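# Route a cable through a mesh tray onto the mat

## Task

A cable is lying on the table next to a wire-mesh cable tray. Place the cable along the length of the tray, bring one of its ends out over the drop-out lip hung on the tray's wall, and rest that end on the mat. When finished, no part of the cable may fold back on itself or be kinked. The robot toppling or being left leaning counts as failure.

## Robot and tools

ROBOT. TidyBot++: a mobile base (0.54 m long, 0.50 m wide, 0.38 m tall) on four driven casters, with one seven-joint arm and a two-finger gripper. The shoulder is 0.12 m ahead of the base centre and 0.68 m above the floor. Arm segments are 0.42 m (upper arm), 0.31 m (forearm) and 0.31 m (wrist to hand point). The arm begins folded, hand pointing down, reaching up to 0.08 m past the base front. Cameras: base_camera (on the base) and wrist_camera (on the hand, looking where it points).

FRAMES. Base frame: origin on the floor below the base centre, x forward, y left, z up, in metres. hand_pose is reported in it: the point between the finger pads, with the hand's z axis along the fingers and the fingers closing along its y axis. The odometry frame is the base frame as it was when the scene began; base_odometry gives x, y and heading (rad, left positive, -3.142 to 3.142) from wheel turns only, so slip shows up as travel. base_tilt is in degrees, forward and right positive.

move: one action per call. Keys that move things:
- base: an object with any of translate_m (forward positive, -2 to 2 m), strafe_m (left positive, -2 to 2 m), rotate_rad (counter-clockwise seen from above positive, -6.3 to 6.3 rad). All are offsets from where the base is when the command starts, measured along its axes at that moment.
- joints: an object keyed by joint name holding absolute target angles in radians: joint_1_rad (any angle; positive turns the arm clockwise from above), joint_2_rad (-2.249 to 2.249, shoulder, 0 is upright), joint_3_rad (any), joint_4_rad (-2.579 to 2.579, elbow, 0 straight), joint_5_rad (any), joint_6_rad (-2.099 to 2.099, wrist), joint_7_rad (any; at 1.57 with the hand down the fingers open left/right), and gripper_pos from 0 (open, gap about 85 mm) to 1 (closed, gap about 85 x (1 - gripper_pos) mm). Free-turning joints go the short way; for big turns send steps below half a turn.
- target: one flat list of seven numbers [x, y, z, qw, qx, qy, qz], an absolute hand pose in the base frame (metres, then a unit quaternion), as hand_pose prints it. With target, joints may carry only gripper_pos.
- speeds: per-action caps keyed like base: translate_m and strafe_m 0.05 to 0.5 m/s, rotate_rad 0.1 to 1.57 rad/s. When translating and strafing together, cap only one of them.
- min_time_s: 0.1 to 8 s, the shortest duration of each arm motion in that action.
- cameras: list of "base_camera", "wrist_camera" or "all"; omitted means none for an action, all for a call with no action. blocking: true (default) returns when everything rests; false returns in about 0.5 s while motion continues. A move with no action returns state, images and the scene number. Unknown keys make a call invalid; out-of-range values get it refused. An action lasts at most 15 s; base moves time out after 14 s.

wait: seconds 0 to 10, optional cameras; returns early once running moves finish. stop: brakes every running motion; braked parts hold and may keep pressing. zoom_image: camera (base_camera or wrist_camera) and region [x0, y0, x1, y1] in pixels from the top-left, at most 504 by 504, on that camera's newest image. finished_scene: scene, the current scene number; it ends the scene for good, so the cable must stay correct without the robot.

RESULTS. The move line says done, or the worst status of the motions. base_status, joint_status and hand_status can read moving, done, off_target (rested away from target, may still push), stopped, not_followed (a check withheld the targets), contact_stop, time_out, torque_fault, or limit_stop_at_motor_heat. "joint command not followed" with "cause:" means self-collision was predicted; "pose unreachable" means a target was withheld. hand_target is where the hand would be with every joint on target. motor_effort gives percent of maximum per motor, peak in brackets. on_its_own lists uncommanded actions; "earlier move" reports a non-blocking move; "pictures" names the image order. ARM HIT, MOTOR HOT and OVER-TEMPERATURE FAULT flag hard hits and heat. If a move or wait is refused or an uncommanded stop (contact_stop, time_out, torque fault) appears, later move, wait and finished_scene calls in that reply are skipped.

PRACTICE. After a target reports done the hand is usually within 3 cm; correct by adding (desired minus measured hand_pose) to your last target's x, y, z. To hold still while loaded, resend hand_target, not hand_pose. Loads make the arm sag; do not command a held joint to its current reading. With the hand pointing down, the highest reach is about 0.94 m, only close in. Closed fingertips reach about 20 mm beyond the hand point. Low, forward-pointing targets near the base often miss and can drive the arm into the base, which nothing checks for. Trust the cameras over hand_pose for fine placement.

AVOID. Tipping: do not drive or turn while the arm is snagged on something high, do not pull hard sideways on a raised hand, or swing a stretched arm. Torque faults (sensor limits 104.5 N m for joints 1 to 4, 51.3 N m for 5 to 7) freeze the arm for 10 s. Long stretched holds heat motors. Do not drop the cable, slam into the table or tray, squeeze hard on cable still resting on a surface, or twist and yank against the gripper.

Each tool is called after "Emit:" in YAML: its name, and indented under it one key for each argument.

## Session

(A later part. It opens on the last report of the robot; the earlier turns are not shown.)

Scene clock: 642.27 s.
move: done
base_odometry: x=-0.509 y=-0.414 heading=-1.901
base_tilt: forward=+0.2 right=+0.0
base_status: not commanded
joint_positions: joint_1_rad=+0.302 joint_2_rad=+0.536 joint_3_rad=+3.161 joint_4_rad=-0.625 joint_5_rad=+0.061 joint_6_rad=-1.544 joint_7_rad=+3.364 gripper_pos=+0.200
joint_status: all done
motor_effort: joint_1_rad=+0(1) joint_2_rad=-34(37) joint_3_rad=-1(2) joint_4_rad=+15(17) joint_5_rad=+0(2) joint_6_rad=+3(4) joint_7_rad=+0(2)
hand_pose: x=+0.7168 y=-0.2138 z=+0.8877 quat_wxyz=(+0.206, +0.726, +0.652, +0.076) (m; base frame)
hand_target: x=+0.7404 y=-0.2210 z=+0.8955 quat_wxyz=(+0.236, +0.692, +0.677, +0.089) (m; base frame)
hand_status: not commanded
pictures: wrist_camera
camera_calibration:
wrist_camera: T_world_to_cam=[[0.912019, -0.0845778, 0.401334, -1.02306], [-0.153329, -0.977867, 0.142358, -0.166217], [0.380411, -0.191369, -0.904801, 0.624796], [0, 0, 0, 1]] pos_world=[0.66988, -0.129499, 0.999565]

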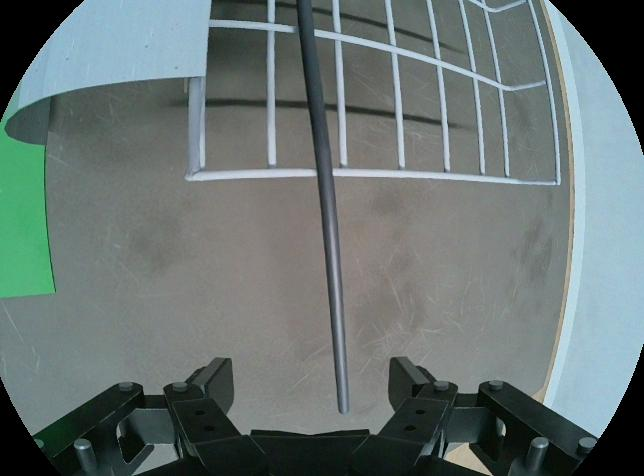

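Emit:
move:
  joints: {"joint_1_rad": 0.35, "joint_2_rad": 0.594, "joint_3_rad": 3.16, "joint_4_rad": -0.715, "joint_5_rad": 0.045, "joint_6_rad": -1.309, "joint_7_rad": 3.5}
  min_time_s: 1.5
  cameras: ["wrist_camera"]

Scene clock: 652.47 s.
move: done
base_odometry: x=-0.509 y=-0.414 heading=-1.901
base_tilt: forward=+0.2 right=-0.1
base_status: not commanded
joint_positions: joint_1_rad=+0.339 joint_2_rad=+0.561 joint_3_rad=+3.161 joint_4_rad=-0.686 joint_5_rad=+0.061 joint_6_rad=-1.373 joint_7_rad=+3.414 gripper_pos=+0.200
joint_status: all done
motor_effort: joint_1_rad=+0(1) joint_2_rad=-35(37) joint_3_rad=-1(1) joint_4_rad=+16(18) joint_5_rad=+0(2) joint_6_rad=+4(5) joint_7_rad=+1(2)
hand_pose: x=+0.7485 y=-0.2502 z=+0.8689 quat_wxyz=(+0.246, +0.711, +0.653, +0.085) (m; base frame)
hand_target: x=+0.7643 y=-0.2580 z=+0.8426 quat_wxyz=(+0.247, +0.684, +0.681, +0.081) (m; base frame)
hand_status: not commanded
pictures: wrist_camera
camera_calibration:
wrist_camera: T_world_to_cam=[[0.88394, -0.0450788, 0.465422, -1.0723], [-0.14628, -0.972043, 0.183671, -0.23411], [0.44413, -0.230436, -0.865822, 0.497463], [0, 0, 0, 1]] pos_world=[0.692665, -0.161269, 0.972785]

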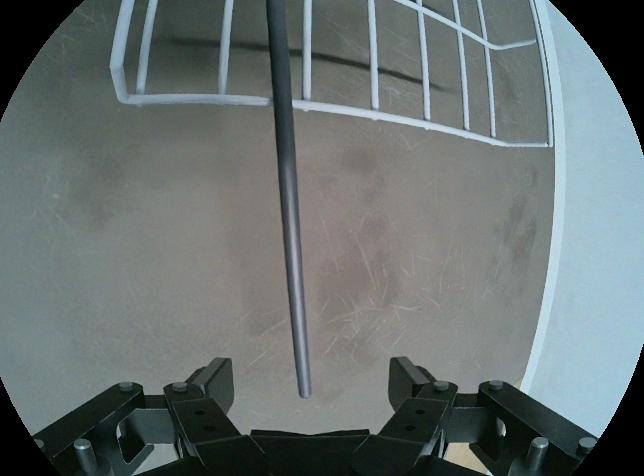

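Emit:
move:
  joints: {"joint_1_rad": 0.26, "joint_2_rad": 0.569, "joint_3_rad": 3.16, "joint_4_rad": -0.91, "joint_5_rad": 0.045, "joint_6_rad": -1.14, "joint_7_rad": 3.42}
  min_time_s: 1.5
  cameras: ["wrist_camera"]

Scene clock: 661.97 s.
move: done
base_odometry: x=-0.509 y=-0.414 heading=-1.901
base_tilt: forward=+0.2 right=+0.0
base_status: not commanded
joint_positions: joint_1_rad=+0.269 joint_2_rad=+0.561 joint_3_rad=+3.161 joint_4_rad=-0.881 joint_5_rad=+0.061 joint_6_rad=-1.203 joint_7_rad=+3.414 gripper_pos=+0.200
joint_status: all done
motor_effort: joint_1_rad=+0(1) joint_2_rad=-36(37) joint_3_rad=-1(2) joint_4_rad=+16(18) joint_5_rad=+1(2) joint_6_rad=+4(5) joint_7_rad=+1(2)
hand_pose: x=+0.7709 y=-0.2073 z=+0.8051 quat_wxyz=(+0.232, +0.686, +0.684, +0.088) (m; base frame)
hand_target: x=+0.7852 y=-0.1990 z=+0.7957 quat_wxyz=(+0.239, +0.678, +0.687, +0.102) (m; base frame)
hand_status: not commanded
pictures: wrist_camera
camera_calibration:
wrist_camera: T_world_to_cam=[[0.896721, 0.0231701, 0.44199, -1.03727], [-0.0635615, -0.981536, 0.18041, -0.240489], [0.438009, -0.189871, -0.878691, 0.465645], [0, 0, 0, 1]] pos_world=[0.7109, -0.123602, 0.911008]

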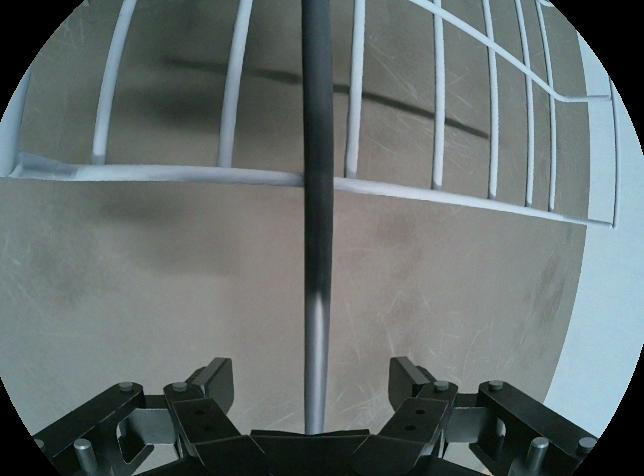

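Emit:
move:
  joints: {"gripper_pos": 0.96}
  cameras: ["wrist_camera"]

Scene clock: 664.90 s.
move: done
base_odometry: x=-0.509 y=-0.414 heading=-1.901
base_tilt: forward=+0.2 right=-0.1
base_status: not commanded
joint_positions: joint_1_rad=+0.269 joint_2_rad=+0.561 joint_3_rad=+3.161 joint_4_rad=-0.881 joint_5_rad=+0.061 joint_6_rad=-1.202 joint_7_rad=+3.414 gripper_pos=+0.936
joint_status: all done
motor_effort: joint_1_rad=+0(1) joint_2_rad=-36(36) joint_3_rad=-1(1) joint_4_rad=+17(17) joint_5_rad=+0(1) joint_6_rad=+4(4) joint_7_rad=+1(1)
hand_pose: x=+0.7714 y=-0.2073 z=+0.8054 quat_wxyz=(+0.232, +0.686, +0.684, +0.088) (m; base frame)
hand_target: x=+0.7852 y=-0.1990 z=+0.7957 quat_wxyz=(+0.239, +0.678, +0.687, +0.102) (m; base frame)
hand_status: not commanded
pictures: wrist_camera
camera_calibration:
wrist_camera: T_world_to_cam=[[0.895995, 0.0237574, 0.443429, -1.03835], [-0.0634283, -0.981482, 0.180748, -0.240805], [0.439511, -0.190075, -0.877896, 0.463882], [0, 0, 0, 1]] pos_world=[0.711202, -0.123505, 0.9112]

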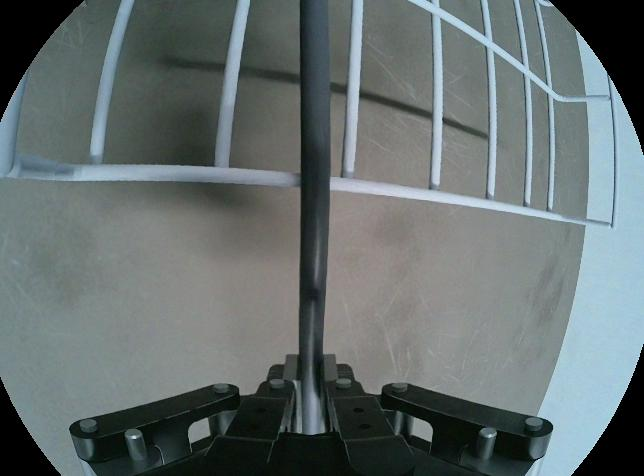

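Emit:
move:
  joints: {"joint_1_rad": 0.28, "joint_2_rad": 0.373, "joint_3_rad": 3.16, "joint_4_rad": -0.826, "joint_5_rad": 0.045, "joint_6_rad": -1.332, "joint_7_rad": 3.3}
  min_time_s: 2.5
  cameras: ["wrist_camera"]

Emit:
move:
  joints: {"joint_1_rad": 0.136, "joint_2_rad": 0.206, "joint_3_rad": 3.16, "joint_4_rad": -0.902, "joint_5_rad": 0.045, "joint_6_rad": -1.77, "joint_7_rad": 2.84}
  min_time_s: 3
  cameras: ["wrist_camera"]

Scene clock: 687.60 s.
move: done
base_odometry: x=-0.509 y=-0.414 heading=-1.901
base_tilt: forward=+0.2 right=-0.1
base_status: not commanded
joint_positions: joint_1_rad=+0.269 joint_2_rad=+0.403 joint_3_rad=+3.161 joint_4_rad=-0.854 joint_5_rad=+0.061 joint_6_rad=-1.281 joint_7_rad=+3.387 gripper_pos=+0.936
joint_status: all done
motor_effort: joint_1_rad=+0(2) joint_2_rad=-32(38) joint_3_rad=+0(2) joint_4_rad=+17(18) joint_5_rad=+0(3) joint_6_rad=+5(6) joint_7_rad=+0(2)
hand_pose: x=+0.7292 y=-0.1960 z=+0.9100 quat_wxyz=(+0.275, +0.688, +0.661, +0.118) (m; base frame)
hand_target: x=+0.7133 y=-0.1930 z=+0.9331 quat_wxyz=(+0.269, +0.720, +0.625, +0.137) (m; base frame)
hand_status: not commanded
pictures: wrist_camera
camera_calibration:
wrist_camera: T_world_to_cam=[[0.843167, 0.00506438, 0.537628, -1.09811], [-0.111455, -0.976588, 0.183995, -0.218358], [0.525973, -0.21506, -0.822862, 0.458364], [0, 0, 0, 1]] pos_world=[0.660462, -0.109108, 1.00772]

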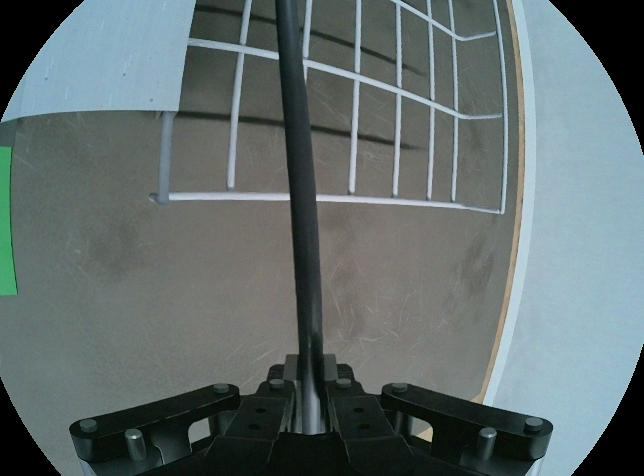

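Scene clock: 690.90 s.
move: done
base_odometry: x=-0.509 y=-0.414 heading=-1.901
base_tilt: forward=+0.2 right=-0.1
base_status: not commanded
joint_positions: joint_1_rad=+0.154 joint_2_rad=+0.231 joint_3_rad=+3.161 joint_4_rad=-0.873 joint_5_rad=+0.061 joint_6_rad=-1.717 joint_7_rad=+2.927 gripper_pos=+0.936
joint_status: all done
motor_effort: joint_1_rad=-1(2) joint_2_rad=-24(32) joint_3_rad=-1(2) joint_4_rad=+14(18) joint_5_rad=-1(2) joint_6_rad=+3(5) joint_7_rad=+1(2)
hand_pose: x=+0.5841 y=-0.0978 z=+0.9382 quat_wxyz=(+0.133, +0.824, +0.543, +0.093) (m; base frame)
hand_target: x=+0.5605 y=-0.0801 z=+0.9338 quat_wxyz=(+0.103, +0.845, +0.518, +0.084) (m; base frame)
hand_status: not commanded
pictures: wrist_camera
camera_calibration:
wrist_camera: T_world_to_cam=[[0.861344, -0.393927, 0.320792, -0.837605], [-0.408513, -0.912448, -0.0235927, 0.230662], [0.302, -0.110726, -0.946856, 0.836398], [0, 0, 0, 1]] pos_world=[0.563102, -0.026877, 1.06609]

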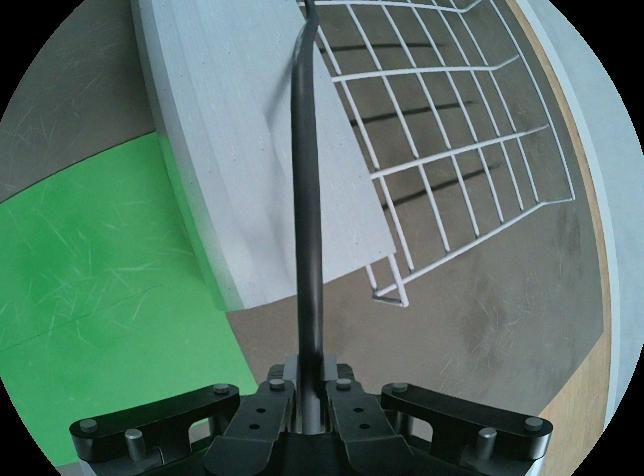

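Emit:
move:
  joints: {"joint_1_rad": 0.10, "joint_2_rad": 0.02, "joint_3_rad": 3.16, "joint_4_rad": -1.40, "joint_5_rad": 0.045, "joint_6_rad": -1.72, "joint_7_rad": 2.55}
  min_time_s: 3
  cameras: ["wrist_camera"]

Scene clock: 699.20 s.
move: done
base_odometry: x=-0.509 y=-0.414 heading=-1.901
base_tilt: forward=+0.2 right=-0.1
base_status: not commanded
joint_positions: joint_1_rad=+0.110 joint_2_rad=+0.047 joint_3_rad=+3.161 joint_4_rad=-1.372 joint_5_rad=+0.061 joint_6_rad=-1.718 joint_7_rad=+2.636 gripper_pos=+0.936
joint_status: all done
motor_effort: joint_1_rad=+1(2) joint_2_rad=-18(24) joint_3_rad=+0(2) joint_4_rad=+14(16) joint_5_rad=+1(2) joint_6_rad=-1(3) joint_7_rad=+1(2)
hand_pose: x=+0.4461 y=-0.0602 z=+0.8391 quat_wxyz=(+0.027, +0.894, +0.447, -0.015) (m; base frame)
hand_target: x=+0.4352 y=-0.0501 z=+0.8387 quat_wxyz=(+0.020, +0.910, +0.414, -0.011) (m; base frame)
hand_status: not commanded
pictures: wrist_camera
camera_calibration:
wrist_camera: T_world_to_cam=[[0.787157, -0.615728, 0.0355208, -0.412955], [-0.616749, -0.78602, 0.0423359, 0.251544], [0.00185267, -0.0552324, -0.998472, 0.968936], [0, 0, 0, 1]] pos_world=[0.478406, -0.0030326, 0.971475]

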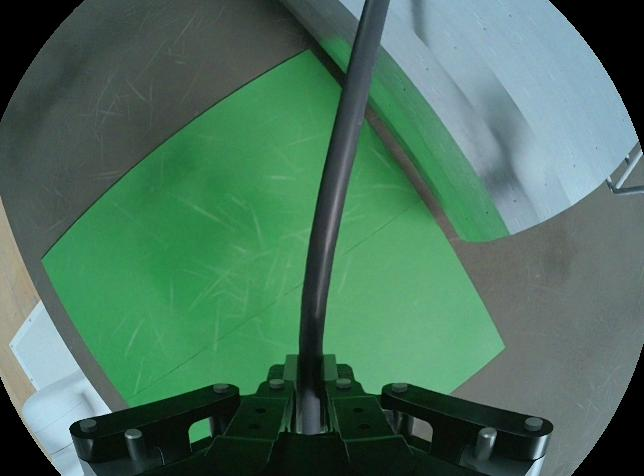

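Emit:
move:
  joints: {"joint_1_rad": 0.03, "joint_2_rad": 0.016, "joint_3_rad": 3.16, "joint_4_rad": -1.66, "joint_5_rad": 0.045, "joint_6_rad": -1.46, "joint_7_rad": 2.40}
  min_time_s: 2.5
  cameras: ["wrist_camera"]

Scene clock: 712.23 s.
move: done
base_odometry: x=-0.509 y=-0.414 heading=-1.901
base_tilt: forward=+0.2 right=-0.1
base_status: not commanded
joint_positions: joint_1_rad=+0.040 joint_2_rad=+0.040 joint_3_rad=+3.161 joint_4_rad=-1.628 joint_5_rad=+0.061 joint_6_rad=-1.508 joint_7_rad=+2.486 gripper_pos=+0.936
joint_status: all done
motor_effort: joint_1_rad=+0(2) joint_2_rad=-17(19) joint_3_rad=+0(1) joint_4_rad=+14(15) joint_5_rad=+1(3) joint_6_rad=-1(2) joint_7_rad=+0(2)
hand_pose: x=+0.4367 y=-0.0368 z=+0.7614 quat_wxyz=(+0.019, +0.908, +0.417, -0.029) (m; base frame)
hand_target: x=+0.4394 y=-0.0281 z=+0.7585 quat_wxyz=(+0.022, +0.924, +0.383, -0.007) (m; base frame)
hand_status: not commanded
pictures: wrist_camera
camera_calibration:
wrist_camera: T_world_to_cam=[[0.744793, -0.667185, 0.0121352, -0.354099], [-0.66653, -0.742946, 0.0613899, 0.276184], [-0.0319427, -0.0538113, -0.99804, 0.907095], [0, 0, 0, 1]] pos_world=[0.476791, 0.0177521, 0.89266]

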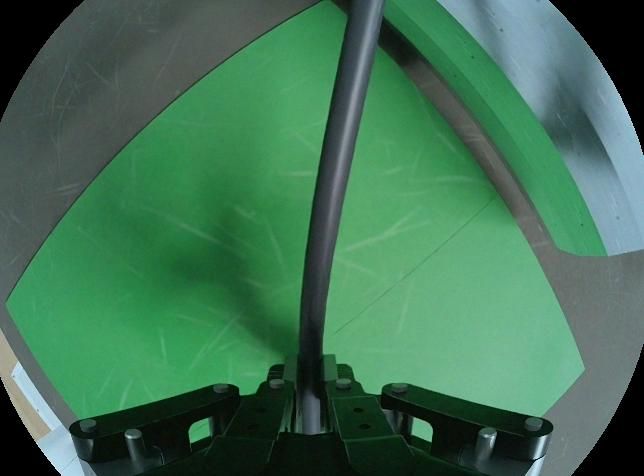

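Emit:
move:
  joints: {"joint_2_rad": 0.018, "joint_4_rad": -1.715, "joint_6_rad": -1.41}
  min_time_s: 1

Emit:
move:
  joints: {"gripper_pos": 0.75}
  cameras: ["wrist_camera"]

Scene clock: 718.70 s.
move: done
base_odometry: x=-0.509 y=-0.414 heading=-1.901
base_tilt: forward=+0.3 right=-0.1
base_status: not commanded
joint_positions: joint_1_rad=+0.039 joint_2_rad=+0.033 joint_3_rad=+3.161 joint_4_rad=-1.674 joint_5_rad=+0.061 joint_6_rad=-1.458 joint_7_rad=+2.485 gripper_pos=+0.936
joint_status: all done
motor_effort: joint_1_rad=+1(1) joint_2_rad=-15(17) joint_3_rad=+0(0) joint_4_rad=+12(14) joint_5_rad=+1(2) joint_6_rad=-1(2) joint_7_rad=+1(2)
hand_pose: x=+0.4360 y=-0.0362 z=+0.7491 quat_wxyz=(+0.022, +0.908, +0.418, -0.024) (m; base frame)
hand_target: x=+0.4356 y=-0.0278 z=+0.7407 quat_wxyz=(+0.020, +0.923, +0.384, -0.010) (m; base frame)
hand_status: not commanded
pictures: none

Scene clock: 719.40 s.
move: done
base_odometry: x=-0.509 y=-0.414 heading=-1.901
base_tilt: forward=+0.2 right=-0.1
base_status: not commanded
joint_positions: joint_1_rad=+0.039 joint_2_rad=+0.033 joint_3_rad=+3.161 joint_4_rad=-1.689 joint_5_rad=+0.061 joint_6_rad=-1.457 joint_7_rad=+2.485 gripper_pos=+0.750
joint_status: all done
motor_effort: joint_1_rad=+0(1) joint_2_rad=-16(17) joint_3_rad=-1(1) joint_4_rad=+14(15) joint_5_rad=+1(1) joint_6_rad=-1(1) joint_7_rad=+1(1)
hand_pose: x=+0.4307 y=-0.0359 z=+0.7445 quat_wxyz=(+0.018, +0.908, +0.418, -0.031) (m; base frame)
hand_target: x=+0.4356 y=-0.0278 z=+0.7407 quat_wxyz=(+0.020, +0.923, +0.384, -0.010) (m; base frame)
hand_status: not commanded
pictures: wrist_camera
camera_calibration:
wrist_camera: T_world_to_cam=[[0.747113, -0.664638, 0.00890322, -0.347288], [-0.66375, -0.745267, 0.06335, 0.271173], [-0.0354695, -0.0532391, -0.997952, 0.891585], [0, 0, 0, 1]] pos_world=[0.471078, 0.0187428, 0.875672]

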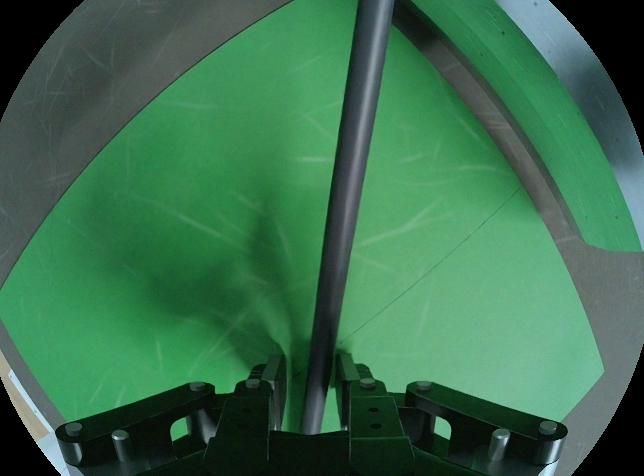

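Emit:
move:
  joints: {"gripper_pos": 0.4}
  cameras: ["wrist_camera"]

Emit:
move:
  joints: {"joint_1_rad": 0.03, "joint_2_rad": -0.1, "joint_3_rad": 3.16, "joint_4_rad": -1.1, "joint_5_rad": 0.045, "joint_6_rad": -1.9, "joint_7_rad": 2.5}
  min_time_s: 2
  cameras: ["wrist_camera"]

Scene clock: 724.27 s.
move: done
base_odometry: x=-0.509 y=-0.414 heading=-1.901
base_tilt: forward=+0.2 right=-0.1
base_status: not commanded
joint_positions: joint_1_rad=+0.039 joint_2_rad=+0.033 joint_3_rad=+3.161 joint_4_rad=-1.689 joint_5_rad=+0.061 joint_6_rad=-1.457 joint_7_rad=+2.485 gripper_pos=+0.400
joint_status: all done
motor_effort: joint_1_rad=+0(1) joint_2_rad=-17(17) joint_3_rad=+0(1) joint_4_rad=+14(15) joint_5_rad=+0(1) joint_6_rad=-1(1) joint_7_rad=+2(2)
hand_pose: x=+0.4307 y=-0.0359 z=+0.7445 quat_wxyz=(+0.018, +0.908, +0.418, -0.031) (m; base frame)
hand_target: x=+0.4356 y=-0.0278 z=+0.7407 quat_wxyz=(+0.020, +0.923, +0.384, -0.010) (m; base frame)
hand_status: not commanded
pictures: wrist_camera
camera_calibration:
wrist_camera: T_world_to_cam=[[0.747113, -0.664638, 0.00890322, -0.347288], [-0.66375, -0.745267, 0.06335, 0.271173], [-0.0354695, -0.0532391, -0.997952, 0.891585], [0, 0, 0, 1]] pos_world=[0.471078, 0.0187428, 0.875672]

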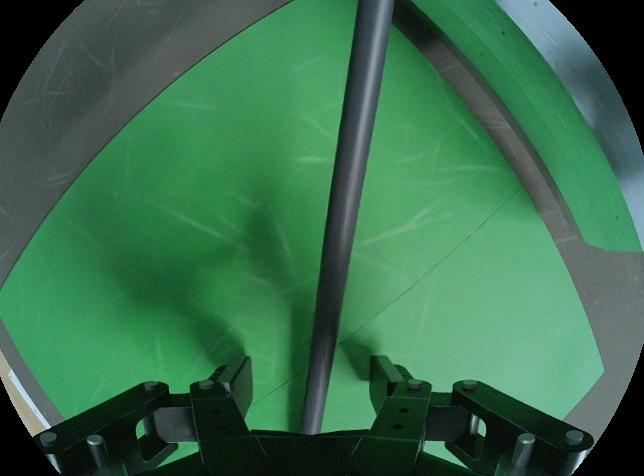

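Scene clock: 726.57 s.
move: done
base_odometry: x=-0.509 y=-0.414 heading=-1.901
base_tilt: forward=+0.1 right=-0.1
base_status: not commanded
joint_positions: joint_1_rad=+0.039 joint_2_rad=-0.085 joint_3_rad=+3.161 joint_4_rad=-1.122 joint_5_rad=+0.061 joint_6_rad=-1.845 joint_7_rad=+2.485 gripper_pos=+0.400
joint_status: all done
motor_effort: joint_1_rad=+0(1) joint_2_rad=-13(18) joint_3_rad=+0(1) joint_4_rad=+14(16) joint_5_rad=+1(2) joint_6_rad=+2(3) joint_7_rad=+1(2)
hand_pose: x=+0.4320 y=-0.0359 z=+0.9606 quat_wxyz=(+0.085, +0.907, +0.400, +0.102) (m; base frame)
hand_target: x=+0.4151 y=-0.0268 z=+0.9683 quat_wxyz=(+0.074, +0.902, +0.414, +0.097) (m; base frame)
hand_status: not commanded
pictures: wrist_camera
camera_calibration:
wrist_camera: T_world_to_cam=[[0.695104, -0.680337, 0.23232, -0.542829], [-0.671299, -0.72989, -0.128912, 0.446824], [0.257271, -0.0663489, -0.964059, 0.947704], [0, 0, 0, 1]] pos_world=[0.433458, 0.0197043, 1.09735]

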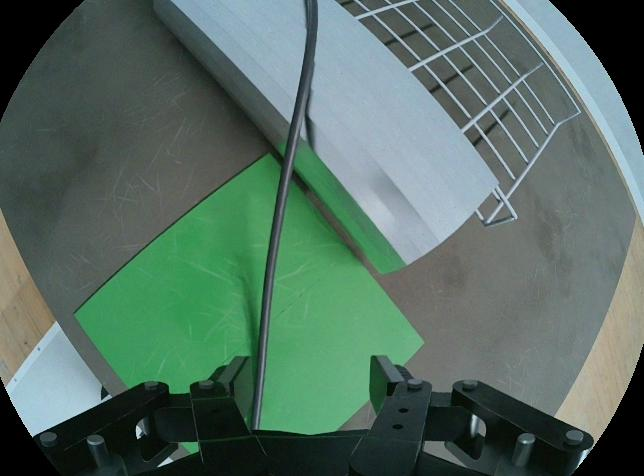

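Emit:
move:
  joints: {"joint_1_rad": 0.0, "joint_2_rad": -0.5, "joint_3_rad": 3.16, "joint_4_rad": -1.1, "joint_5_rad": 0.045, "joint_6_rad": -1.75, "joint_7_rad": 2.2}
  min_time_s: 2
  cameras: ["wrist_camera"]

Emit:
move:
  joints: {"joint_6_rad": -1.55, "joint_7_rad": 1.57, "joint_1_rad": -0.45}
  min_time_s: 1.5
  cameras: ["wrist_camera"]

Scene clock: 734.80 s.
move: done
base_odometry: x=-0.509 y=-0.414 heading=-1.901
base_tilt: forward=+0.2 right=-0.1
base_status: not commanded
joint_positions: joint_1_rad=+0.013 joint_2_rad=-0.494 joint_3_rad=+3.161 joint_4_rad=-1.120 joint_5_rad=+0.061 joint_6_rad=-1.816 joint_7_rad=+2.287 gripper_pos=+0.400
joint_status: all done
motor_effort: joint_1_rad=+0(1) joint_2_rad=+3(15) joint_3_rad=+0(1) joint_4_rad=+12(15) joint_5_rad=+0(2) joint_6_rad=+5(6) joint_7_rad=+1(2)
hand_pose: x=+0.3033 y=-0.0264 z=+1.0691 quat_wxyz=(+0.144, +0.891, +0.298, +0.311) (m; base frame)
hand_target: x=+0.3159 y=-0.0192 z=+1.0919 quat_wxyz=(+0.136, +0.884, +0.265, +0.361) (m; base frame)
hand_status: not commanded
pictures: wrist_camera
camera_calibration:
wrist_camera: T_world_to_cam=[[0.428411, -0.792961, 0.433216, -0.608957], [-0.632045, -0.605612, -0.483481, 0.751777], [0.645743, -0.0666838, -0.760638, 0.750782], [0, 0, 0, 1]] pos_world=[0.251229, 0.022471, 1.19835]

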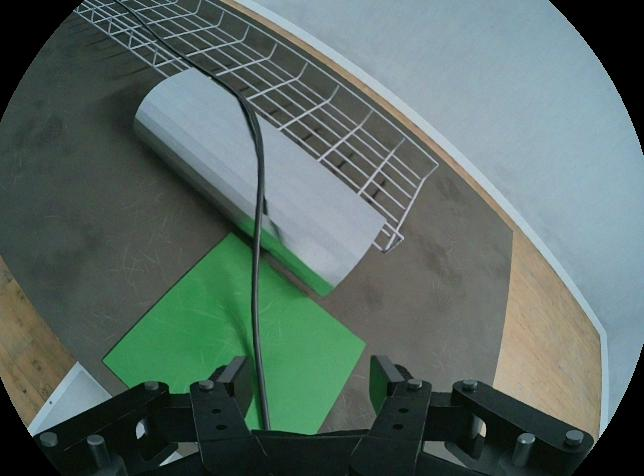

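Scene clock: 736.93 s.
move: done
base_odometry: x=-0.509 y=-0.414 heading=-1.901
base_tilt: forward=+0.1 right=-0.1
base_status: not commanded
joint_positions: joint_1_rad=-0.438 joint_2_rad=-0.494 joint_3_rad=+3.161 joint_4_rad=-1.120 joint_5_rad=+0.061 joint_6_rad=-1.619 joint_7_rad=+1.658 gripper_pos=+0.400
joint_status: all done
motor_effort: joint_1_rad=+0(1) joint_2_rad=+2(4) joint_3_rad=-1(1) joint_4_rad=+12(13) joint_5_rad=+0(1) joint_6_rad=+7(8) joint_7_rad=+1(2)
hand_pose: x=+0.3356 y=+0.0731 z=+1.1128 quat_wxyz=(-0.050, +0.876, +0.210, +0.431) (m; base frame)
hand_target: x=+0.3404 y=+0.0842 z=+1.1402 quat_wxyz=(-0.087, +0.862, +0.177, +0.468) (m; base frame)
hand_status: not commanded
pictures: wrist_camera
camera_calibration:
wrist_camera: T_world_to_cam=[[0.399843, -0.913233, 0.0782967, -0.149569], [-0.54307, -0.304852, -0.782394, 1.13434], [0.738377, 0.270314, -0.617843, 0.55519], [0, 0, 0, 1]] pos_world=[0.265891, 0.0591392, 1.24223]

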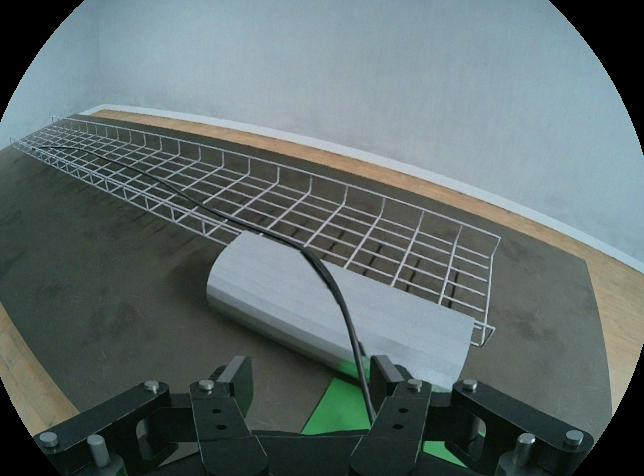

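Emit:
zoom_image:
  camera: "wrist_camera"
  region: [0, 90, 260, 260]

Emit:
zoom_image:
  camera: "wrist_camera"
  region: [200, 200, 460, 450]

Scaled by 1.938.

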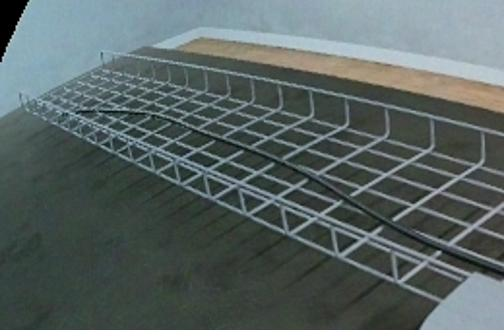

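Scaled by 1.938.

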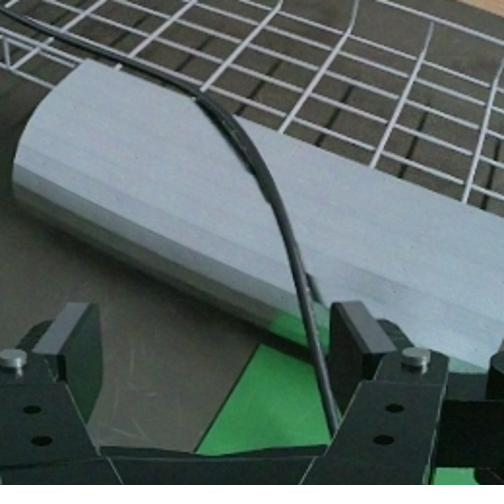

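Emit:
move:
  joints: {"joint_1_rad": -0.3, "joint_2_rad": -0.35, "joint_3_rad": 3.16, "joint_4_rad": -1.1, "joint_5_rad": 0.045, "joint_6_rad": -1.7, "joint_7_rad": -0.2}
  cameras: ["wrist_camera"]

Scene clock: 752.43 s.
move: done
base_odometry: x=-0.509 y=-0.414 heading=-1.901
base_tilt: forward=+0.2 right=-0.1
base_status: not commanded
joint_positions: joint_1_rad=-0.311 joint_2_rad=-0.362 joint_3_rad=+3.161 joint_4_rad=-1.120 joint_5_rad=+0.061 joint_6_rad=-1.648 joint_7_rad=-0.115 gripper_pos=+0.400
joint_status: all done
motor_effort: joint_1_rad=+0(1) joint_2_rad=-3(4) joint_3_rad=+0(2) joint_4_rad=+13(14) joint_5_rad=+1(1) joint_6_rad=+6(7) joint_7_rad=+1(2)
hand_pose: x=+0.3892 y=+0.0600 z=+1.0730 quat_wxyz=(-0.287, +0.706, -0.609, +0.218) (m; base frame)
hand_target: x=+0.3810 y=+0.0605 z=+1.0675 quat_wxyz=(-0.281, +0.684, -0.645, +0.190) (m; base frame)
hand_status: not commanded
pictures: wrist_camera
camera_calibration:
wrist_camera: T_world_to_cam=[[-0.739337, -0.0725766, -0.669413, 1.01536], [-0.141796, 0.988662, 0.0494186, 0.00203877], [0.658236, 0.131457, -0.741245, 0.666493], [0, 0, 0, 1]] pos_world=[0.312273, -0.0159395, 1.17363]

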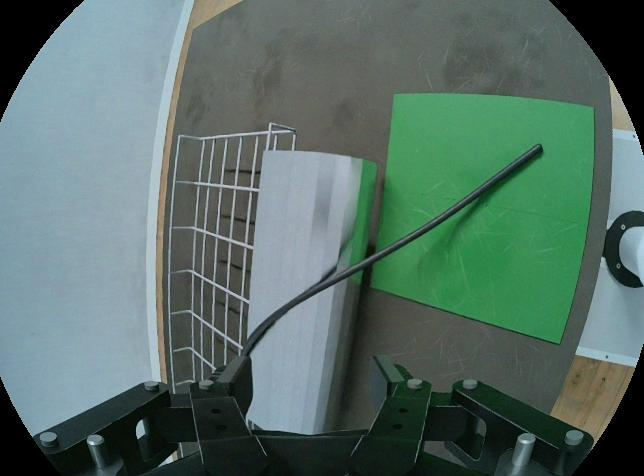

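Emit:
finished_scene:
  scene: 1

The scene is finished: the task was done.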